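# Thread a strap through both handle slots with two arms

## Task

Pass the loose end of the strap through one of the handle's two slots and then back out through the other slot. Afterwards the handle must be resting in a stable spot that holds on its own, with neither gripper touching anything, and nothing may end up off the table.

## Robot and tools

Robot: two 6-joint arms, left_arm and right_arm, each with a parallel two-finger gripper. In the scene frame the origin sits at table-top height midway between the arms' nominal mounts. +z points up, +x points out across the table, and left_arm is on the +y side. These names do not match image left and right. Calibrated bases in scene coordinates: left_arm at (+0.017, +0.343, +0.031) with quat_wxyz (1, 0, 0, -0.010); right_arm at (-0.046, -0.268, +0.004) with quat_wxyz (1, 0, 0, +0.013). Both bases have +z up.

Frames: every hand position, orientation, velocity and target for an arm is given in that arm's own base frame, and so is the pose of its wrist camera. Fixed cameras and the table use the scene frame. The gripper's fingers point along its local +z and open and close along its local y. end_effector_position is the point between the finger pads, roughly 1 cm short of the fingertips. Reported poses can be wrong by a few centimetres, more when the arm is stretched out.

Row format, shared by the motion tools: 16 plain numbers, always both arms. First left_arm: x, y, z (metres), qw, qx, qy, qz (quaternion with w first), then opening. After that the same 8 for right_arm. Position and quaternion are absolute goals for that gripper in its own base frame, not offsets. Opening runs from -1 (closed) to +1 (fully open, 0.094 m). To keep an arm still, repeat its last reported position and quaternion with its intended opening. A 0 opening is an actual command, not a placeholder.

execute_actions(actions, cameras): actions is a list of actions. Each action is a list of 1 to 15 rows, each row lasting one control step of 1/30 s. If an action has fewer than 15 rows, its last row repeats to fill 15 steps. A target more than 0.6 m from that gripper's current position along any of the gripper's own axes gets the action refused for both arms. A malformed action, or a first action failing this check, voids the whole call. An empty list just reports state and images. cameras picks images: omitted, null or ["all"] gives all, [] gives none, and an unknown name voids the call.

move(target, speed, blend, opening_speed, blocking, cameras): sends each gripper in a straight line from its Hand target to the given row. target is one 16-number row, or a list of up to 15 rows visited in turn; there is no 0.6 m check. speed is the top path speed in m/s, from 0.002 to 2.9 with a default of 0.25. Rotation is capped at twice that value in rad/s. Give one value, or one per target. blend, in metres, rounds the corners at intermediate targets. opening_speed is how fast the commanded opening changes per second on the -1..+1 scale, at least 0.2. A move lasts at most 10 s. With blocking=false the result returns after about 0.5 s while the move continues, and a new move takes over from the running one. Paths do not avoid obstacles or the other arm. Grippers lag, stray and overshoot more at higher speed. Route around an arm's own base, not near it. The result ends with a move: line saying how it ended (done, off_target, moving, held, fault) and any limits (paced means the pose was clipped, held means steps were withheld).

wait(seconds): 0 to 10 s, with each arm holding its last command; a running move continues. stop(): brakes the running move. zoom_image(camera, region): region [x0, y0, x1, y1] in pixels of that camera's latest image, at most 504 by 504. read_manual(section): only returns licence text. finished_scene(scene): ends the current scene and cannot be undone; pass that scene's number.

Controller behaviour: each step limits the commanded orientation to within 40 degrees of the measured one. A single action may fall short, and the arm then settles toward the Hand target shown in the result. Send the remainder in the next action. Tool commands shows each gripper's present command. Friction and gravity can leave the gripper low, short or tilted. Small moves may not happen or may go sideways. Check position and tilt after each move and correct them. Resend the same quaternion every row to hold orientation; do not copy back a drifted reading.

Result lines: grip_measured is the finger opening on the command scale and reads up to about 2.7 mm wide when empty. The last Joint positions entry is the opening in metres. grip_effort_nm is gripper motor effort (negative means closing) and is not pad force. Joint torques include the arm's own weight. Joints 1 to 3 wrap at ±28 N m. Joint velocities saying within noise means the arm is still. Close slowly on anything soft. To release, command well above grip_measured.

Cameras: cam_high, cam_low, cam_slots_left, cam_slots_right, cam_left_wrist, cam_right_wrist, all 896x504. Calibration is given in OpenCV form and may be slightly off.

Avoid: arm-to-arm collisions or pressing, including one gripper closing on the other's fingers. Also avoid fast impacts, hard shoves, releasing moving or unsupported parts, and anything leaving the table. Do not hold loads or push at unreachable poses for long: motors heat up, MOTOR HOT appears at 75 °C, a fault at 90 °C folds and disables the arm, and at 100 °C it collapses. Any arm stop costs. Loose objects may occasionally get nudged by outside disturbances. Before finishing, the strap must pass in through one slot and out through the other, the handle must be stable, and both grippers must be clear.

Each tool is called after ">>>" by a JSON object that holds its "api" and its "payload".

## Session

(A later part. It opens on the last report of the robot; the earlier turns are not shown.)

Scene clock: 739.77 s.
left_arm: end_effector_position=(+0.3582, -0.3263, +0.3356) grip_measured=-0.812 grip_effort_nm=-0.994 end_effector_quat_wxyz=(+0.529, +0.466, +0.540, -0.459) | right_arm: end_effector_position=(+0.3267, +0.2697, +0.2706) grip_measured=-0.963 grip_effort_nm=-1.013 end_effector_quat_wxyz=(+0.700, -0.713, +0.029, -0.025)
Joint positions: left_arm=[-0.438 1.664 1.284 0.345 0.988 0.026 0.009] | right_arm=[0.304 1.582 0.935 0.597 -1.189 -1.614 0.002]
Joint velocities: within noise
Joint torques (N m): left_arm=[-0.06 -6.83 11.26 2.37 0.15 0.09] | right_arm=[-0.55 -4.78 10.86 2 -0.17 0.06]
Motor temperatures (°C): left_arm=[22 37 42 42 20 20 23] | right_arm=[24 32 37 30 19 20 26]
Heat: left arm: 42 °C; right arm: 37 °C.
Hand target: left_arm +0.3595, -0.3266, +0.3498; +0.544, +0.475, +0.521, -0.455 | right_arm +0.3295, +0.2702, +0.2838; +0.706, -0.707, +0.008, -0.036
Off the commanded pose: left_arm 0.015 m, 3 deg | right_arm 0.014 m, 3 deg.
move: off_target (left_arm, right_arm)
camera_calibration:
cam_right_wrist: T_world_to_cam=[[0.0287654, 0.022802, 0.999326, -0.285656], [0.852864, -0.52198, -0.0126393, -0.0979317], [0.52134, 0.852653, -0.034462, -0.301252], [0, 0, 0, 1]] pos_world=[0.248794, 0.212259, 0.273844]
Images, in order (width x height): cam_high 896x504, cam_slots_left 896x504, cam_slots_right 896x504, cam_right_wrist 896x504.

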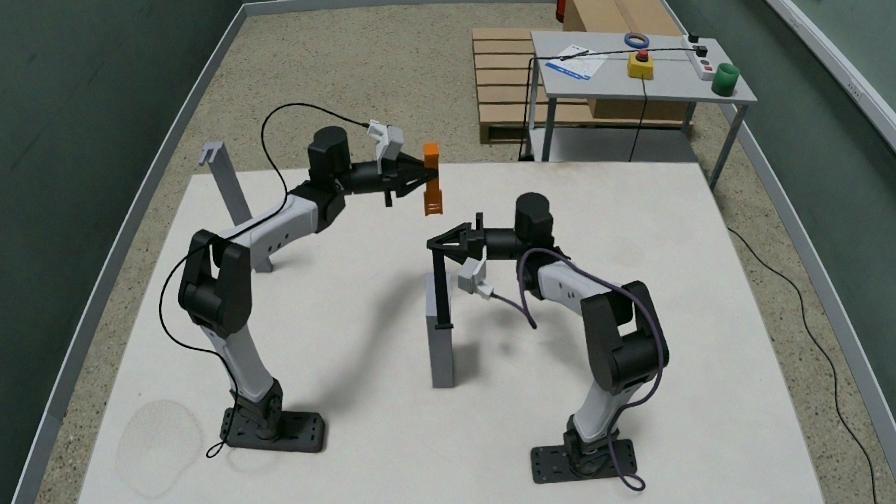

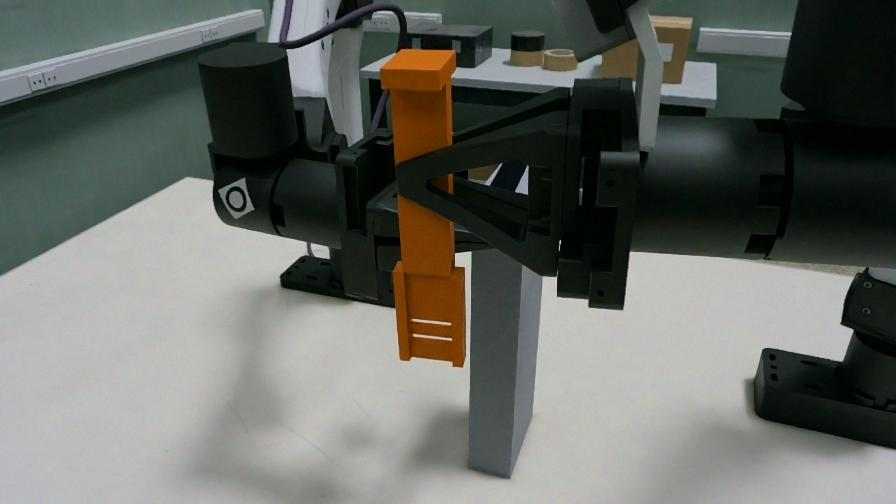

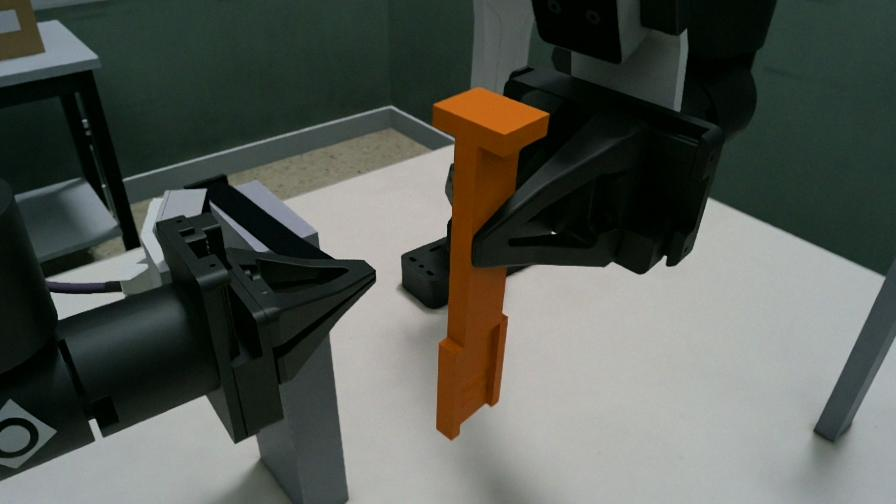

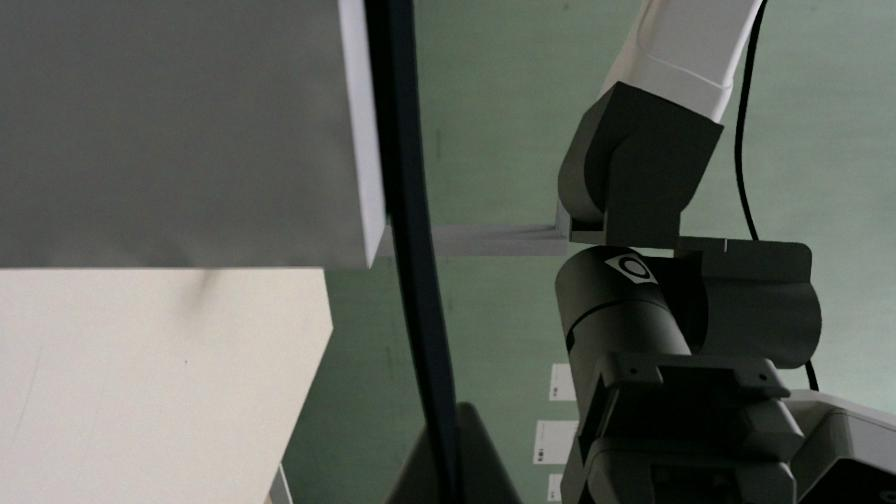

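>>> {"api": "move", "payload": {"target": [0.293, -0.333, 0.3405, 0.5436, 0.4751, 0.5212, -0.4555, -0.9, 0.330, 0.2705, 0.284, 0.7071, -0.7063, 0.0075, -0.0357, -1], "speed": 0.05, "cameras": ["cam_high","cam_slots_left","cam_slots_right","cam_low"]}}

>>> {"api": "zoom_image", "payload": {"camera": "cam_slots_left", "region": [400, 140, 540, 300]}}

>>> {"api": "zoom_image", "payload": {"camera": "cam_high", "region": [400, 190, 480, 270]}}

>>> {"api": "zoom_image", "payload": {"camera": "cam_low", "region": [640, 0, 720, 70]}}

>>> {"api": "zoom_image", "payload": {"camera": "cam_slots_right", "region": [290, 190, 450, 370]}}

Scene clock: 753.43 s.
left_arm: end_effector_position=(+0.2965, -0.3347, +0.3338) grip_measured=-0.812 grip_effort_nm=-0.999 end_effector_quat_wxyz=(+0.528, +0.474, +0.531, -0.463) | right_arm: end_effector_position=(+0.3266, +0.2697, +0.2709) grip_measured=-0.963 grip_effort_nm=-1.018 end_effector_quat_wxyz=(+0.700, -0.713, +0.028, -0.026)
Joint positions: left_arm=[-0.537 1.485 1.091 0.372 0.911 0.026 0.009] | right_arm=[0.304 1.582 0.935 0.599 -1.19 -1.614 0.002]
Joint velocities: within noise
Joint torques (N m): left_arm=[-0.83 -7.99 6.37 2.53 -0.17 0.12] | right_arm=[-0.55 -4.72 10.78 1.95 -0.16 0.11]
Motor temperatures (°C): left_arm=[22 37 42 42 20 20 23] | right_arm=[24 31 37 31 19 20 26]
Heat: left arm: 42 °C; right arm: 37 °C.
Hand target: left_arm +0.2931, -0.3329, +0.3406; +0.543, +0.475, +0.521, -0.455 | right_arm +0.3296, +0.2702, +0.2838; +0.706, -0.707, +0.008, -0.036
Off the commanded pose: left_arm 0.008 m, 2 deg | right_arm 0.014 m, 3 deg.
move: off_target (right_arm)
Images, in order (width x height): cam_high 896x504, cam_low 896x504, cam_slots_left 896x504, cam_slots_right 896x504.

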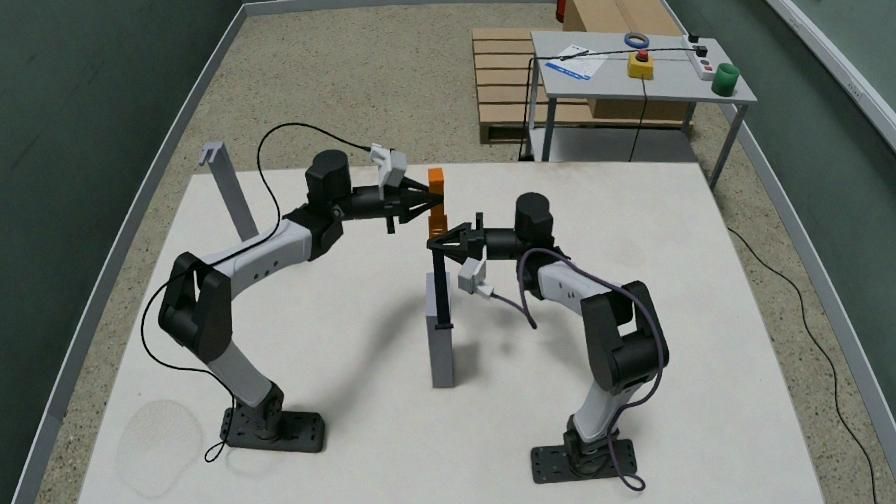

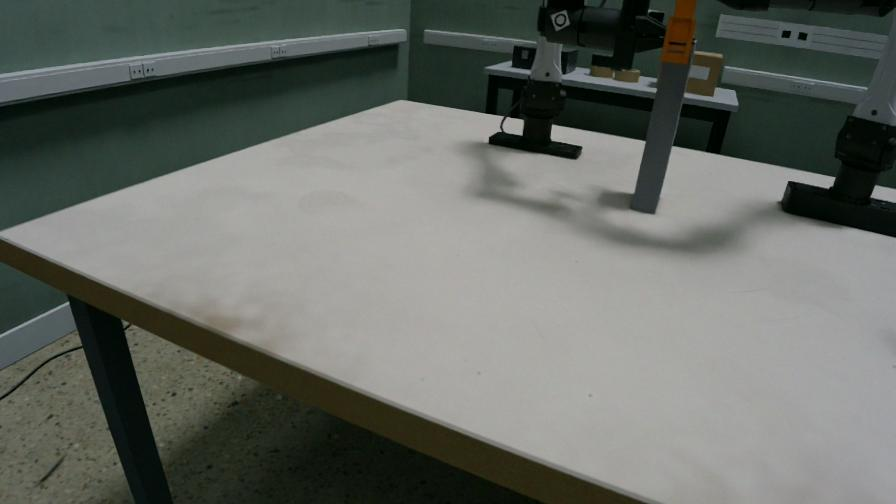

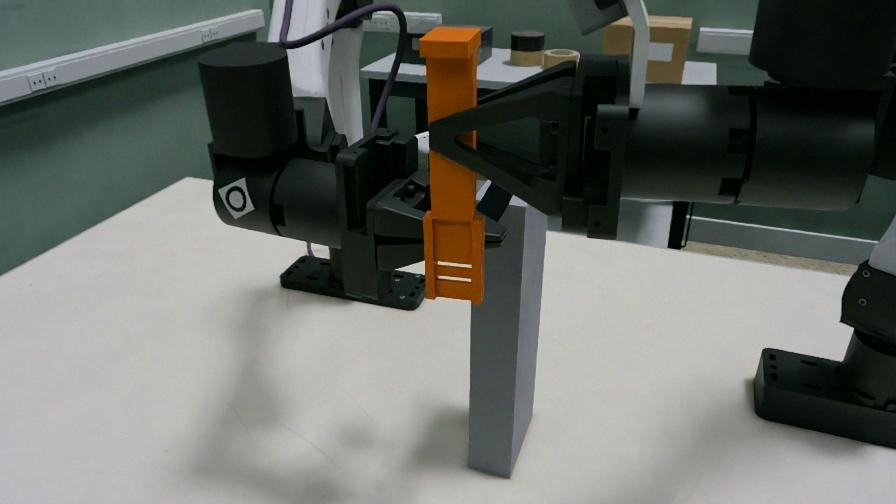

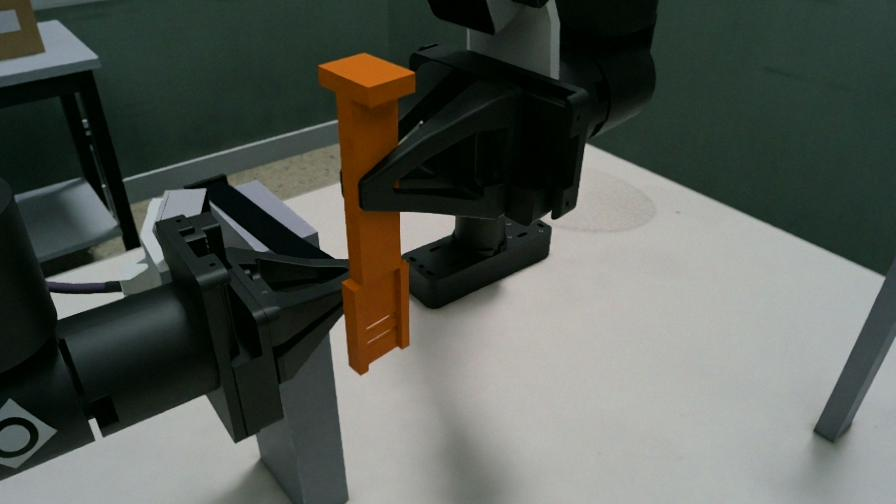

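Scaled by 3.150 from the camera's 896x504 image, which has a finer 1280x720 frame.

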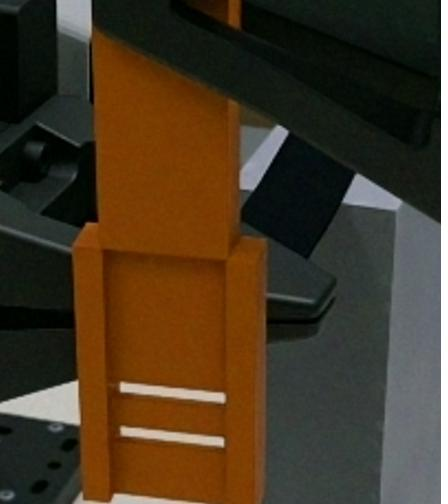

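Scaled by 6.300 from the camera's 896x504 image, which has a finer 1280x720 frame.

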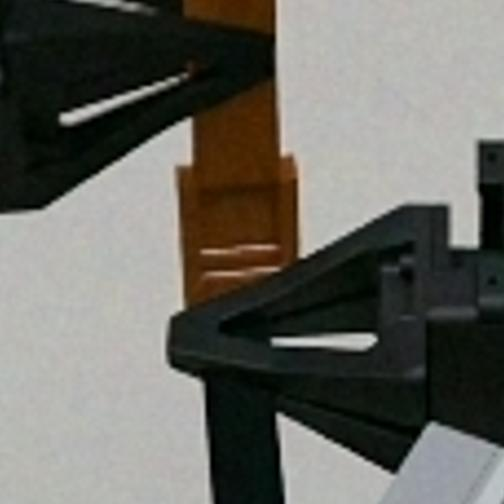

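Scaled by 6.300 from the camera's 896x504 image, which has a finer 1280x720 frame.

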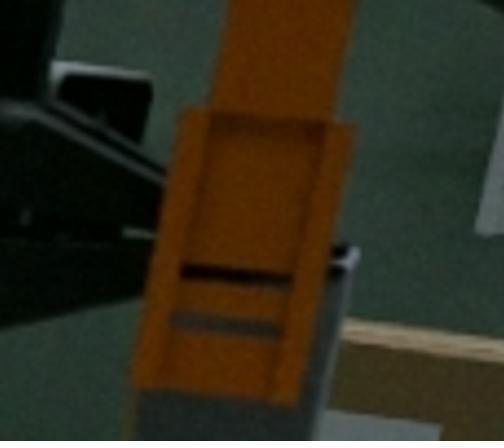

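Scaled by 2.800 from the camera's 896x504 image, which has a finer 1280x720 frame.

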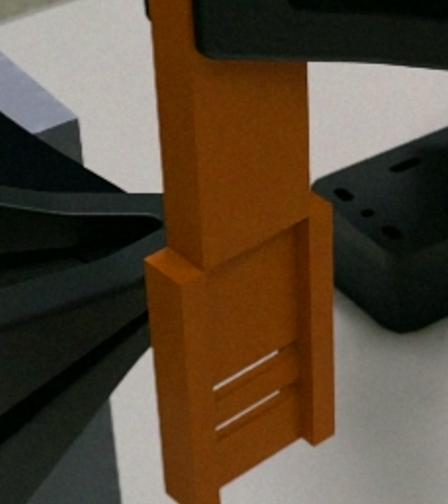

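>>> {"api": "move", "payload": {"target": [0.293, -0.3295, 0.3525, 0.5436, 0.4751, 0.5212, -0.4555, -0.9, 0.330, 0.2705, 0.284, 0.7071, -0.7063, 0.0075, -0.0357, -1], "speed": 0.05, "cameras": ["cam_high","cam_slots_left","cam_low"]}}

>>> {"api": "zoom_image", "payload": {"camera": "cam_slots_left", "region": [400, 140, 540, 300]}}

>>> {"api": "zoom_image", "payload": {"camera": "cam_high", "region": [400, 190, 480, 270]}}

>>> {"api": "zoom_image", "payload": {"camera": "cam_low", "region": [640, 0, 720, 70]}}

Scene clock: 763.77 s.
left_arm: end_effector_position=(+0.2940, -0.3332, +0.3357) grip_measured=-0.812 grip_effort_nm=-0.999 end_effector_quat_wxyz=(+0.526, +0.473, +0.534, -0.463) | right_arm: end_effector_position=(+0.3266, +0.2697, +0.2710) grip_measured=-0.963 grip_effort_nm=-1.013 end_effector_quat_wxyz=(+0.700, -0.713, +0.027, -0.026)
Joint positions: left_arm=[-0.537 1.472 1.091 0.352 0.91 0.026 0.009] | right_arm=[0.304 1.582 0.935 0.6 -1.191 -1.614 0.002]
Joint velocities: within noise
Joint torques (N m): left_arm=[0.02 -7.62 9.84 2.25 -0.05 0.13] | right_arm=[-0.44 -4.75 10.8 1.94 -0.15 0.1]
Motor temperatures (°C): left_arm=[22 37 41 42 20 20 23] | right_arm=[24 31 37 31 19 20 26]
Heat: left arm: 42 °C; right arm: 37 °C.
Hand target: left_arm +0.2928, -0.3294, +0.3524; +0.544, +0.475, +0.521, -0.455 | right_arm +0.3295, +0.2702, +0.2838; +0.707, -0.707, +0.008, -0.036
Off the commanded pose: left_arm 0.017 m, 3 deg | right_arm 0.013 m, 3 deg.
move: off_target (left_arm, right_arm)
Images, in order (width x height): cam_high 896x504, cam_low 896x504, cam_slots_left 896x504.

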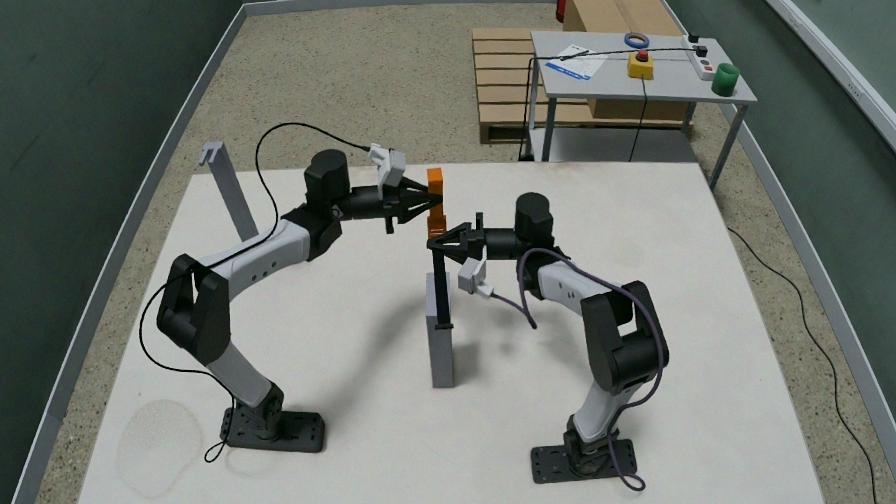

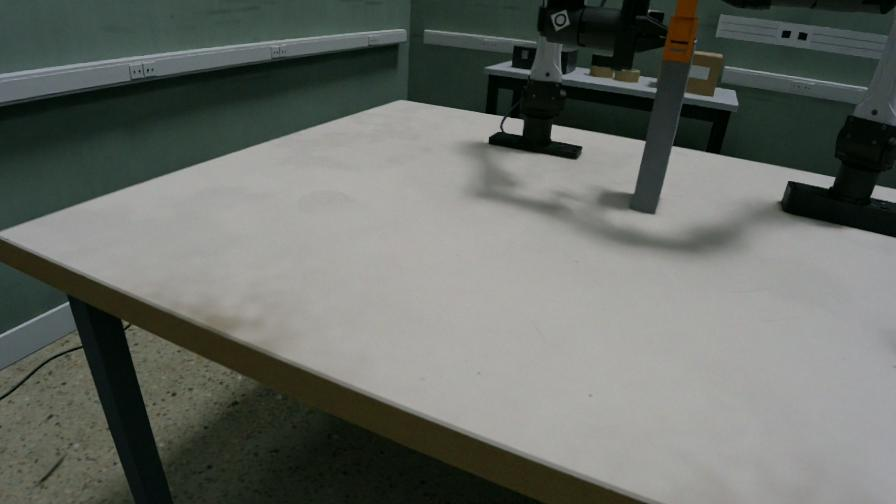

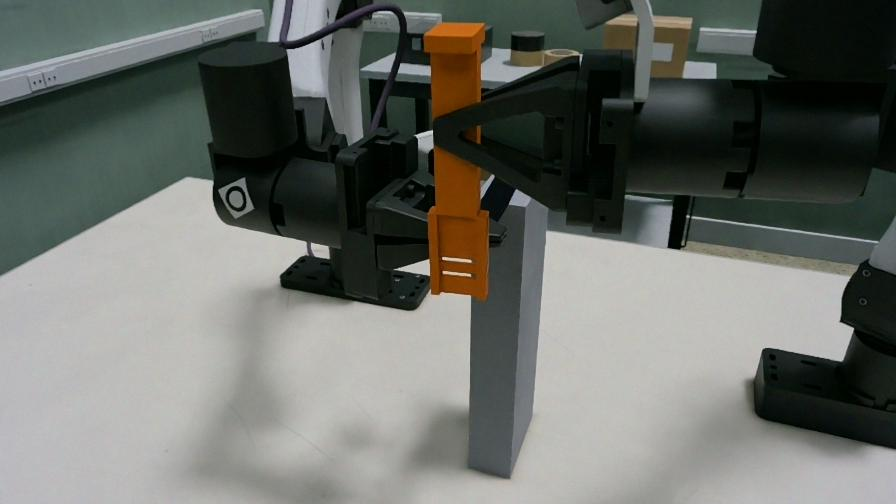

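Scaled by 3.150 from the camera's 896x504 image, which has a finer 1280x720 frame.

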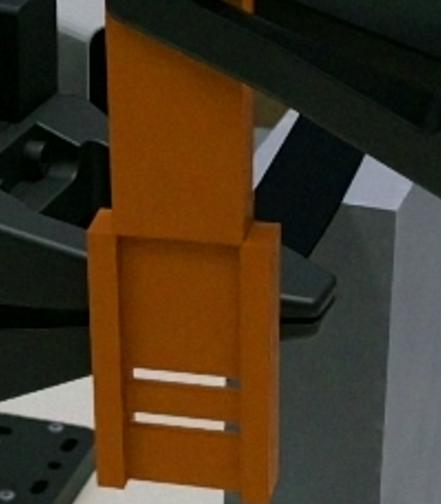

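Scaled by 6.300 from the camera's 896x504 image, which has a finer 1280x720 frame.

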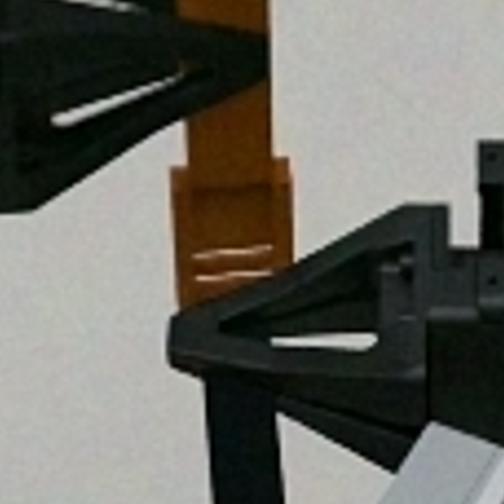

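Scaled by 6.300 from the camera's 896x504 image, which has a finer 1280x720 frame.

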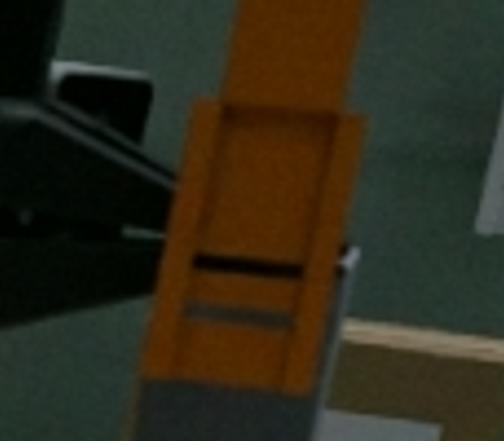

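>>> {"api": "move", "payload": {"target": [0.293, -0.3283, 0.3575, 0.5436, 0.4751, 0.5212, -0.4555, -0.9, 0.330, 0.2705, 0.284, 0.7071, -0.7063, 0.0075, -0.0357, -1], "speed": 0.05, "cameras": ["cam_high","cam_slots_left","cam_low"]}}

>>> {"api": "zoom_image", "payload": {"camera": "cam_slots_left", "region": [400, 140, 540, 300]}}

>>> {"api": "zoom_image", "payload": {"camera": "cam_high", "region": [400, 190, 480, 270]}}

>>> {"api": "zoom_image", "payload": {"camera": "cam_low", "region": [640, 0, 720, 70]}}

Scene clock: 771.50 s.
left_arm: end_effector_position=(+0.2936, -0.3318, +0.3345) grip_measured=-0.812 grip_effort_nm=-0.994 end_effector_quat_wxyz=(+0.522, +0.472, +0.539, -0.463) | right_arm: end_effector_position=(+0.3266, +0.2697, +0.2711) grip_measured=-0.963 grip_effort_nm=-1.013 end_effector_quat_wxyz=(+0.700, -0.713, +0.027, -0.026)
Joint positions: left_arm=[-0.535 1.466 1.091 0.333 0.91 0.026 0.009] | right_arm=[0.304 1.582 0.935 0.601 -1.191 -1.614 0.002]
Joint velocities: within noise
Joint torques (N m): left_arm=[-0.09 -7.53 11.18 2.19 0.03 0.09] | right_arm=[-0.57 -4.79 10.86 1.96 -0.14 0.1]
Motor temperatures (°C): left_arm=[22 37 41 41 20 20 23] | right_arm=[24 30 37 31 19 20 26]
Heat: left arm: 41 °C; right arm: 37 °C.
Hand target: left_arm +0.2924, -0.3280, +0.3573; +0.544, +0.475, +0.521, -0.455 | right_arm +0.3296, +0.2702, +0.2838; +0.706, -0.707, +0.008, -0.036
Off the commanded pose: left_arm 0.023 m, 3 deg | right_arm 0.013 m, 3 deg.
move: off_target (left_arm, right_arm)
Images, in order (width x height): cam_high 896x504, cam_low 896x504, cam_slots_left 896x504.

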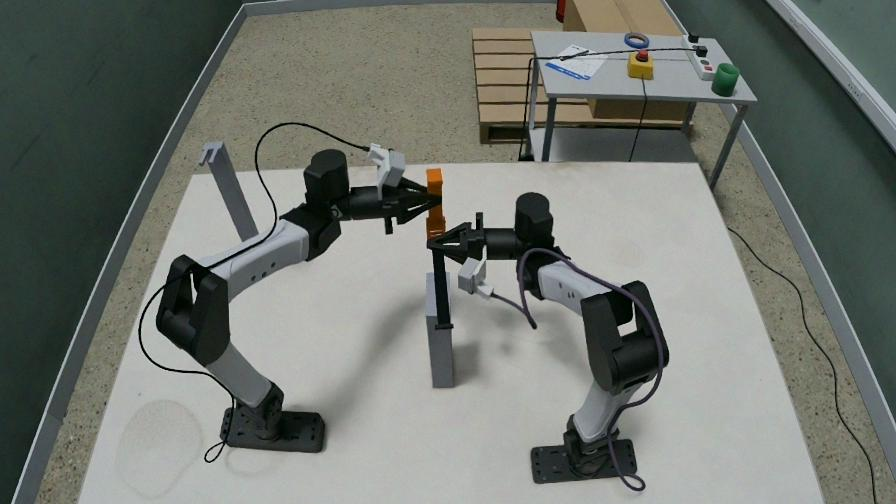

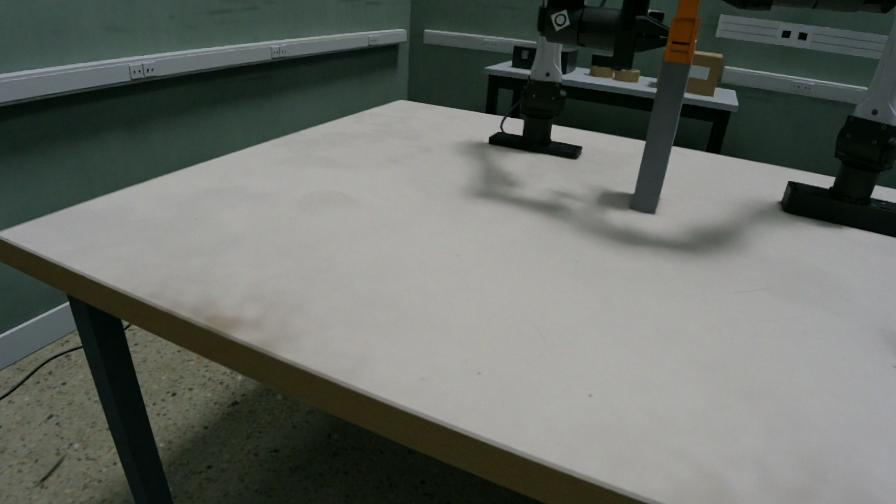

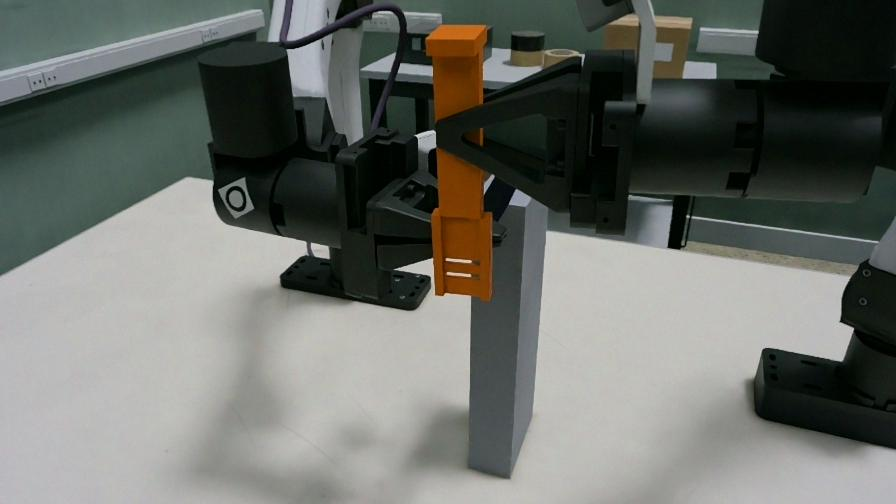

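Scaled by 3.150 from the camera's 896x504 image, which has a finer 1280x720 frame.

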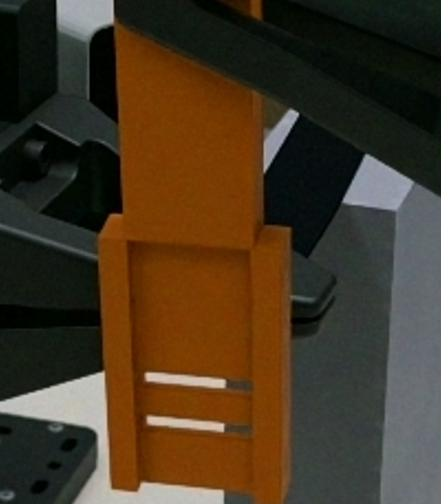

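Scaled by 6.300 from the camera's 896x504 image, which has a finer 1280x720 frame.

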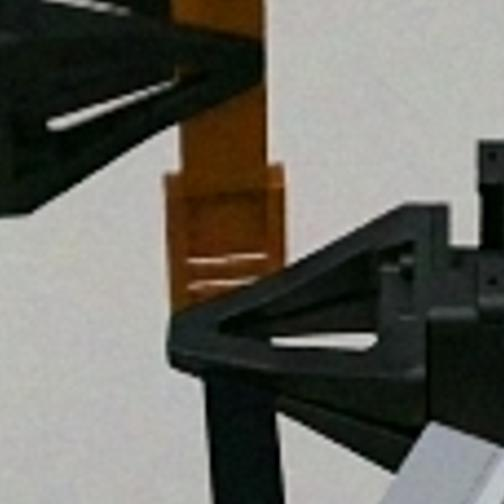

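Scaled by 6.300 from the camera's 896x504 image, which has a finer 1280x720 frame.

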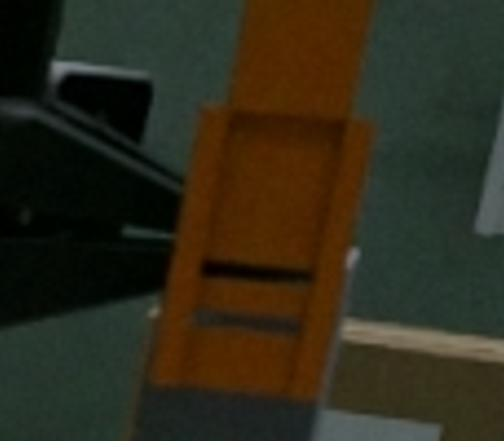

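>>> {"api": "move", "payload": {"target": [[0.297, -0.3288, 0.325, 0.5436, 0.4751, 0.5212, -0.4555, -0.9, 0.330, 0.2705, 0.284, 0.7071, -0.7063, 0.0075, -0.0357, -1],[0.295, -0.3288, 0.350, 0.5436, 0.4751, 0.5212, -0.4555, -0.9, 0.330, 0.2705, 0.284, 0.7071, -0.7063, 0.0075, -0.0357, -1]], "speed": 0.05, "cameras": ["cam_high","cam_slots_left","cam_low"]}}

>>> {"api": "zoom_image", "payload": {"camera": "cam_slots_left", "region": [400, 140, 540, 300]}}

>>> {"api": "zoom_image", "payload": {"camera": "cam_high", "region": [400, 190, 480, 270]}}

>>> {"api": "zoom_image", "payload": {"camera": "cam_low", "region": [640, 0, 720, 70]}}

Scene clock: 780.37 s.
left_arm: end_effector_position=(+0.2955, -0.3304, +0.3300) grip_measured=-0.812 grip_effort_nm=-0.989 end_effector_quat_wxyz=(+0.526, +0.471, +0.537, -0.461) | right_arm: end_effector_position=(+0.3266, +0.2697, +0.2711) grip_measured=-0.963 grip_effort_nm=-1.013 end_effector_quat_wxyz=(+0.700, -0.713, +0.027, -0.026)
Joint positions: left_arm=[-0.53 1.47 1.071 0.364 0.91 0.028 0.009] | right_arm=[0.304 1.582 0.935 0.601 -1.191 -1.614 0.002]
Joint velocities: within noise
Joint torques (N m): left_arm=[-0.38 -7.1 11.06 2.28 0.04 0.08] | right_arm=[-0.54 -4.78 10.77 1.94 -0.16 0.11]
Motor temperatures (°C): left_arm=[22 38 41 41 20 20 23] | right_arm=[24 30 37 31 19 20 26]
Heat: left arm: 41 °C; right arm: 37 °C.
Hand target: left_arm +0.2946, -0.3285, +0.3497; +0.544, +0.475, +0.521, -0.455 | right_arm +0.3296, +0.2702, +0.2838; +0.706, -0.707, +0.008, -0.036
Off the commanded pose: left_arm 0.020 m, 3 deg | right_arm 0.013 m, 3 deg.
move: off_target (left_arm, right_arm)
Images, in order (width x height): cam_high 896x504, cam_low 896x504, cam_slots_left 896x504.

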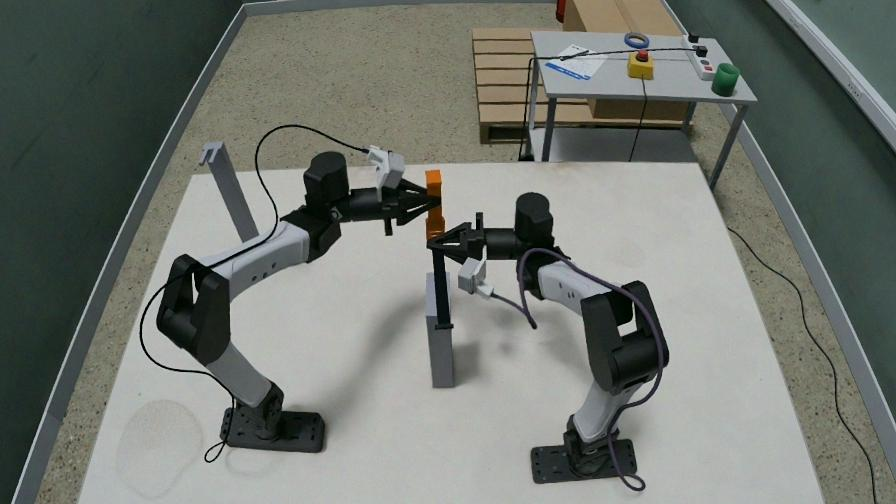

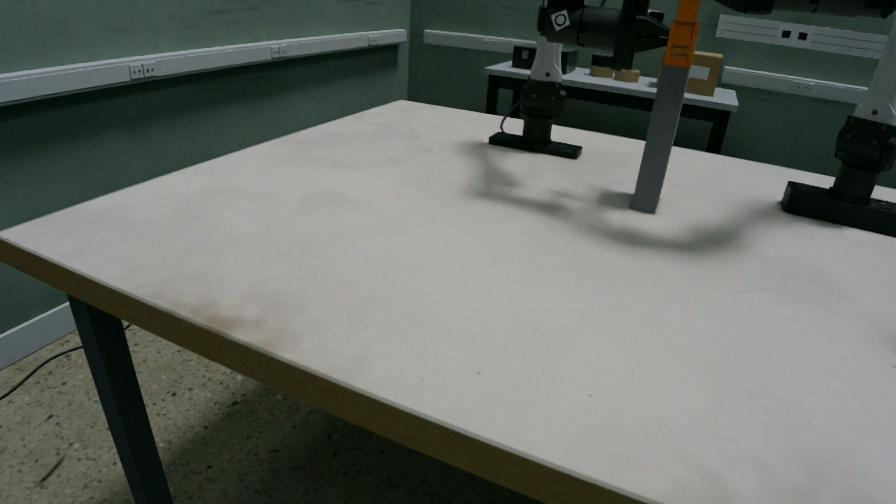

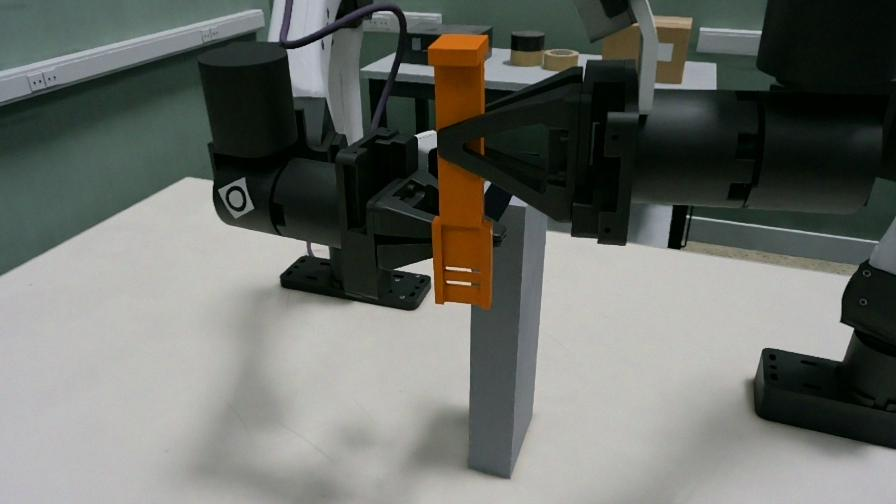

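Scaled by 3.150 from the camera's 896x504 image, which has a finer 1280x720 frame.

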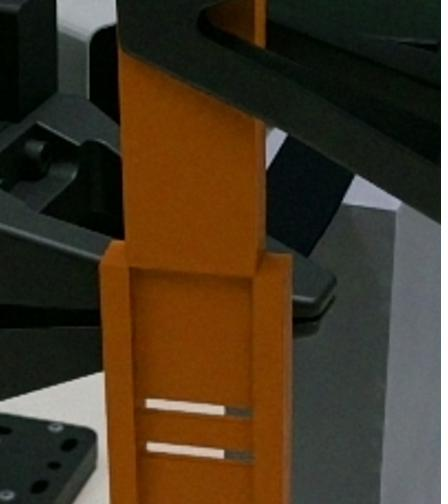

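Scaled by 6.300 from the camera's 896x504 image, which has a finer 1280x720 frame.

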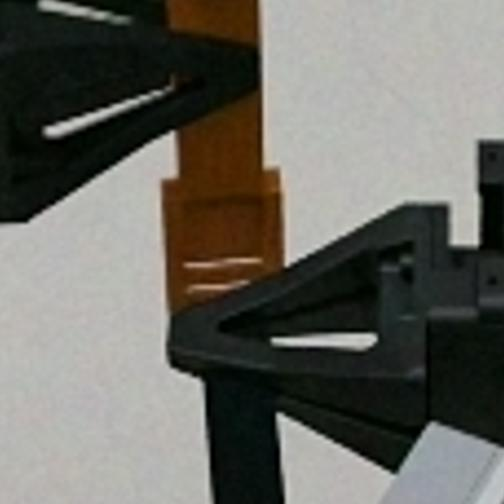

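Scaled by 6.300 from the camera's 896x504 image, which has a finer 1280x720 frame.

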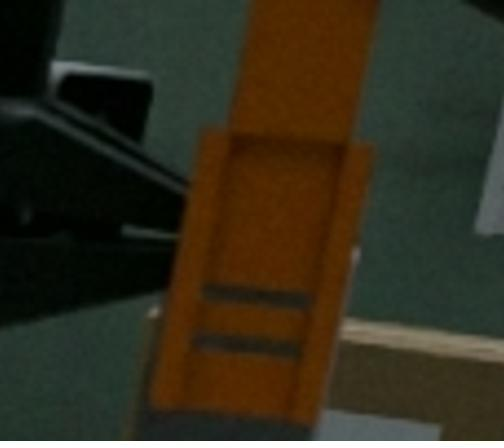

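>>> {"api": "move", "payload": {"target": [0.295, -0.3312, 0.3583, 0.5436, 0.4751, 0.5212, -0.4555, -0.9, 0.330, 0.2705, 0.284, 0.7071, -0.7063, 0.0075, -0.0357, -1], "speed": 0.05, "cameras": ["cam_high","cam_slots_left","cam_low"]}}

>>> {"api": "zoom_image", "payload": {"camera": "cam_slots_left", "region": [400, 140, 540, 300]}}

>>> {"api": "zoom_image", "payload": {"camera": "cam_high", "region": [400, 190, 480, 270]}}

>>> {"api": "zoom_image", "payload": {"camera": "cam_low", "region": [640, 0, 720, 70]}}

Scene clock: 790.80 s.
left_arm: end_effector_position=(+0.2965, -0.3311, +0.3386) grip_measured=-0.812 grip_effort_nm=-1.004 end_effector_quat_wxyz=(+0.526, +0.471, +0.537, -0.461) | right_arm: end_effector_position=(+0.3266, +0.2697, +0.2712) grip_measured=-0.963 grip_effort_nm=-1.018 end_effector_quat_wxyz=(+0.701, -0.713, +0.027, -0.027)
Joint positions: left_arm=[-0.53 1.47 1.105 0.331 0.91 0.028 0.009] | right_arm=[0.304 1.582 0.935 0.601 -1.191 -1.614 0.002]
Joint velocities: within noise
Joint torques (N m): left_arm=[-0.84 -6.83 11.15 2.25 -0.08 0.05] | right_arm=[-0.55 -4.68 10.74 1.93 -0.16 0.09]
Motor temperatures (°C): left_arm=[22 37 42 41 20 20 23] | right_arm=[24 30 38 31 19 20 26]
Heat: left arm: 42 °C; right arm: 38 °C.
Hand target: left_arm +0.2946, -0.3308, +0.3581; +0.544, +0.475, +0.521, -0.456 | right_arm +0.3296, +0.2702, +0.2838; +0.707, -0.707, +0.008, -0.036
Off the commanded pose: left_arm 0.020 m, 3 deg | right_arm 0.013 m, 3 deg.
move: off_target (left_arm, right_arm)
Images, in order (width x height): cam_high 896x504, cam_low 896x504, cam_slots_left 896x504.

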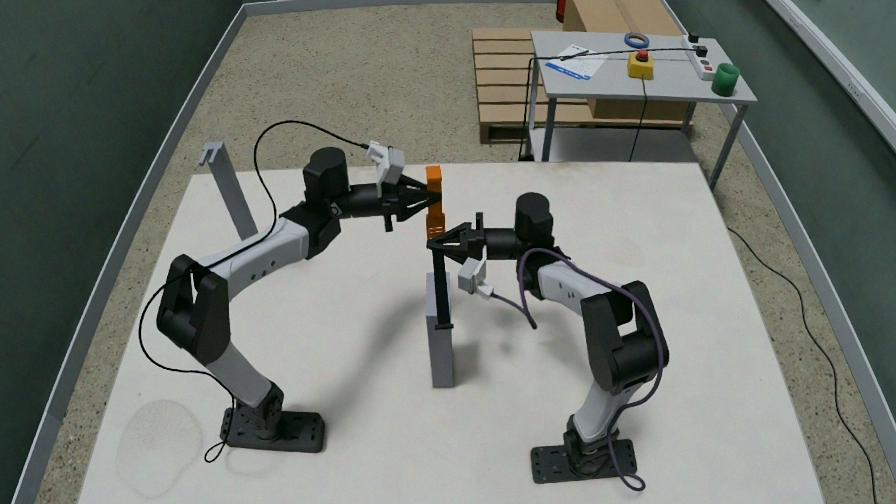

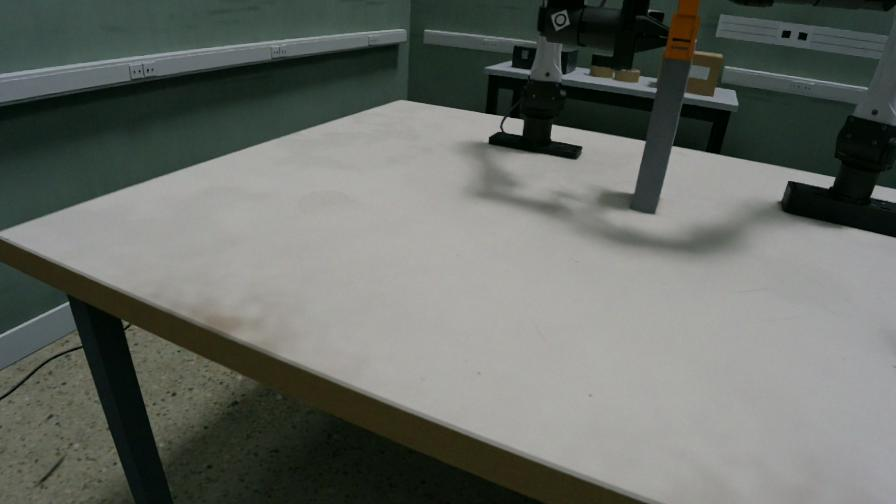

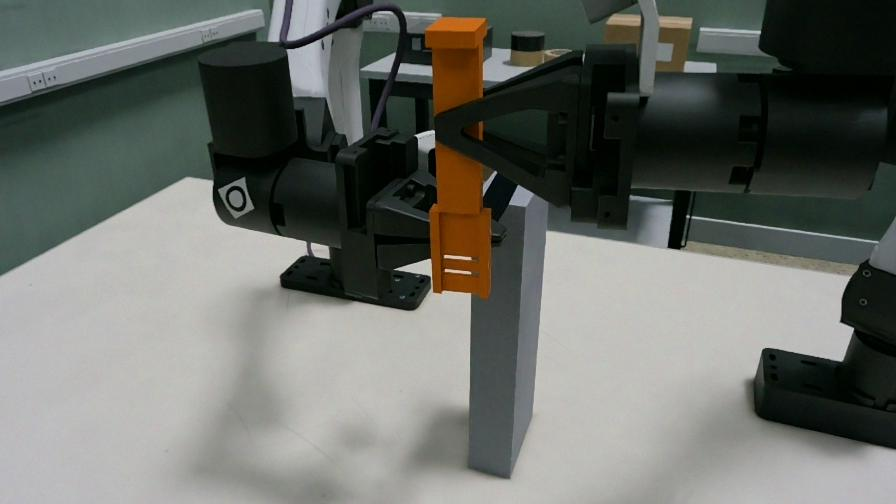

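Scaled by 3.150 from the camera's 896x504 image, which has a finer 1280x720 frame.

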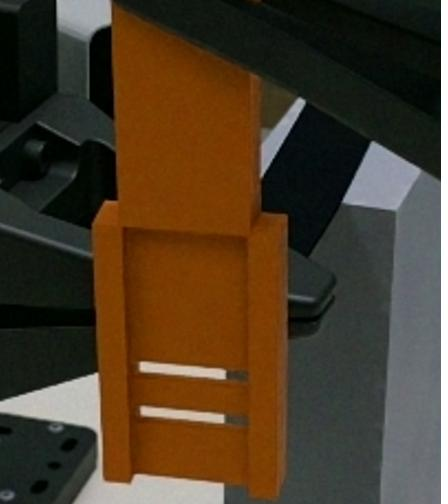

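Scaled by 6.300 from the camera's 896x504 image, which has a finer 1280x720 frame.

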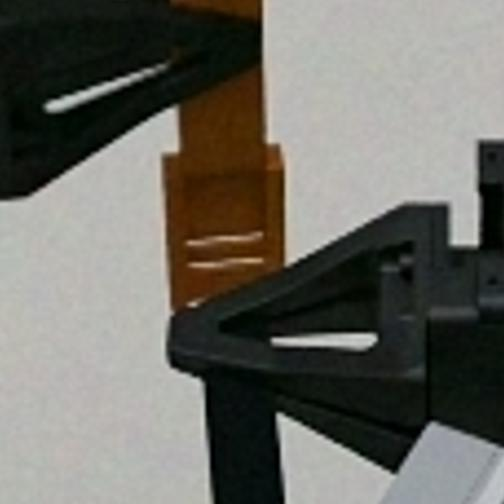

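Scaled by 6.300 from the camera's 896x504 image, which has a finer 1280x720 frame.

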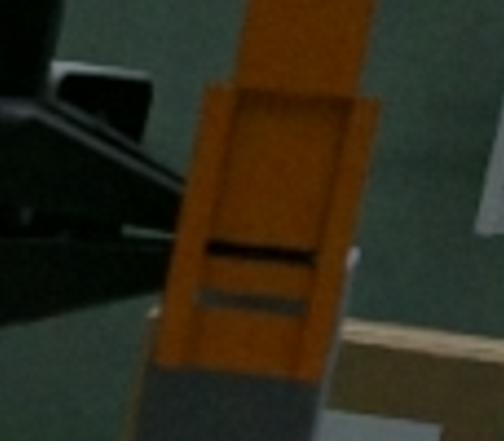

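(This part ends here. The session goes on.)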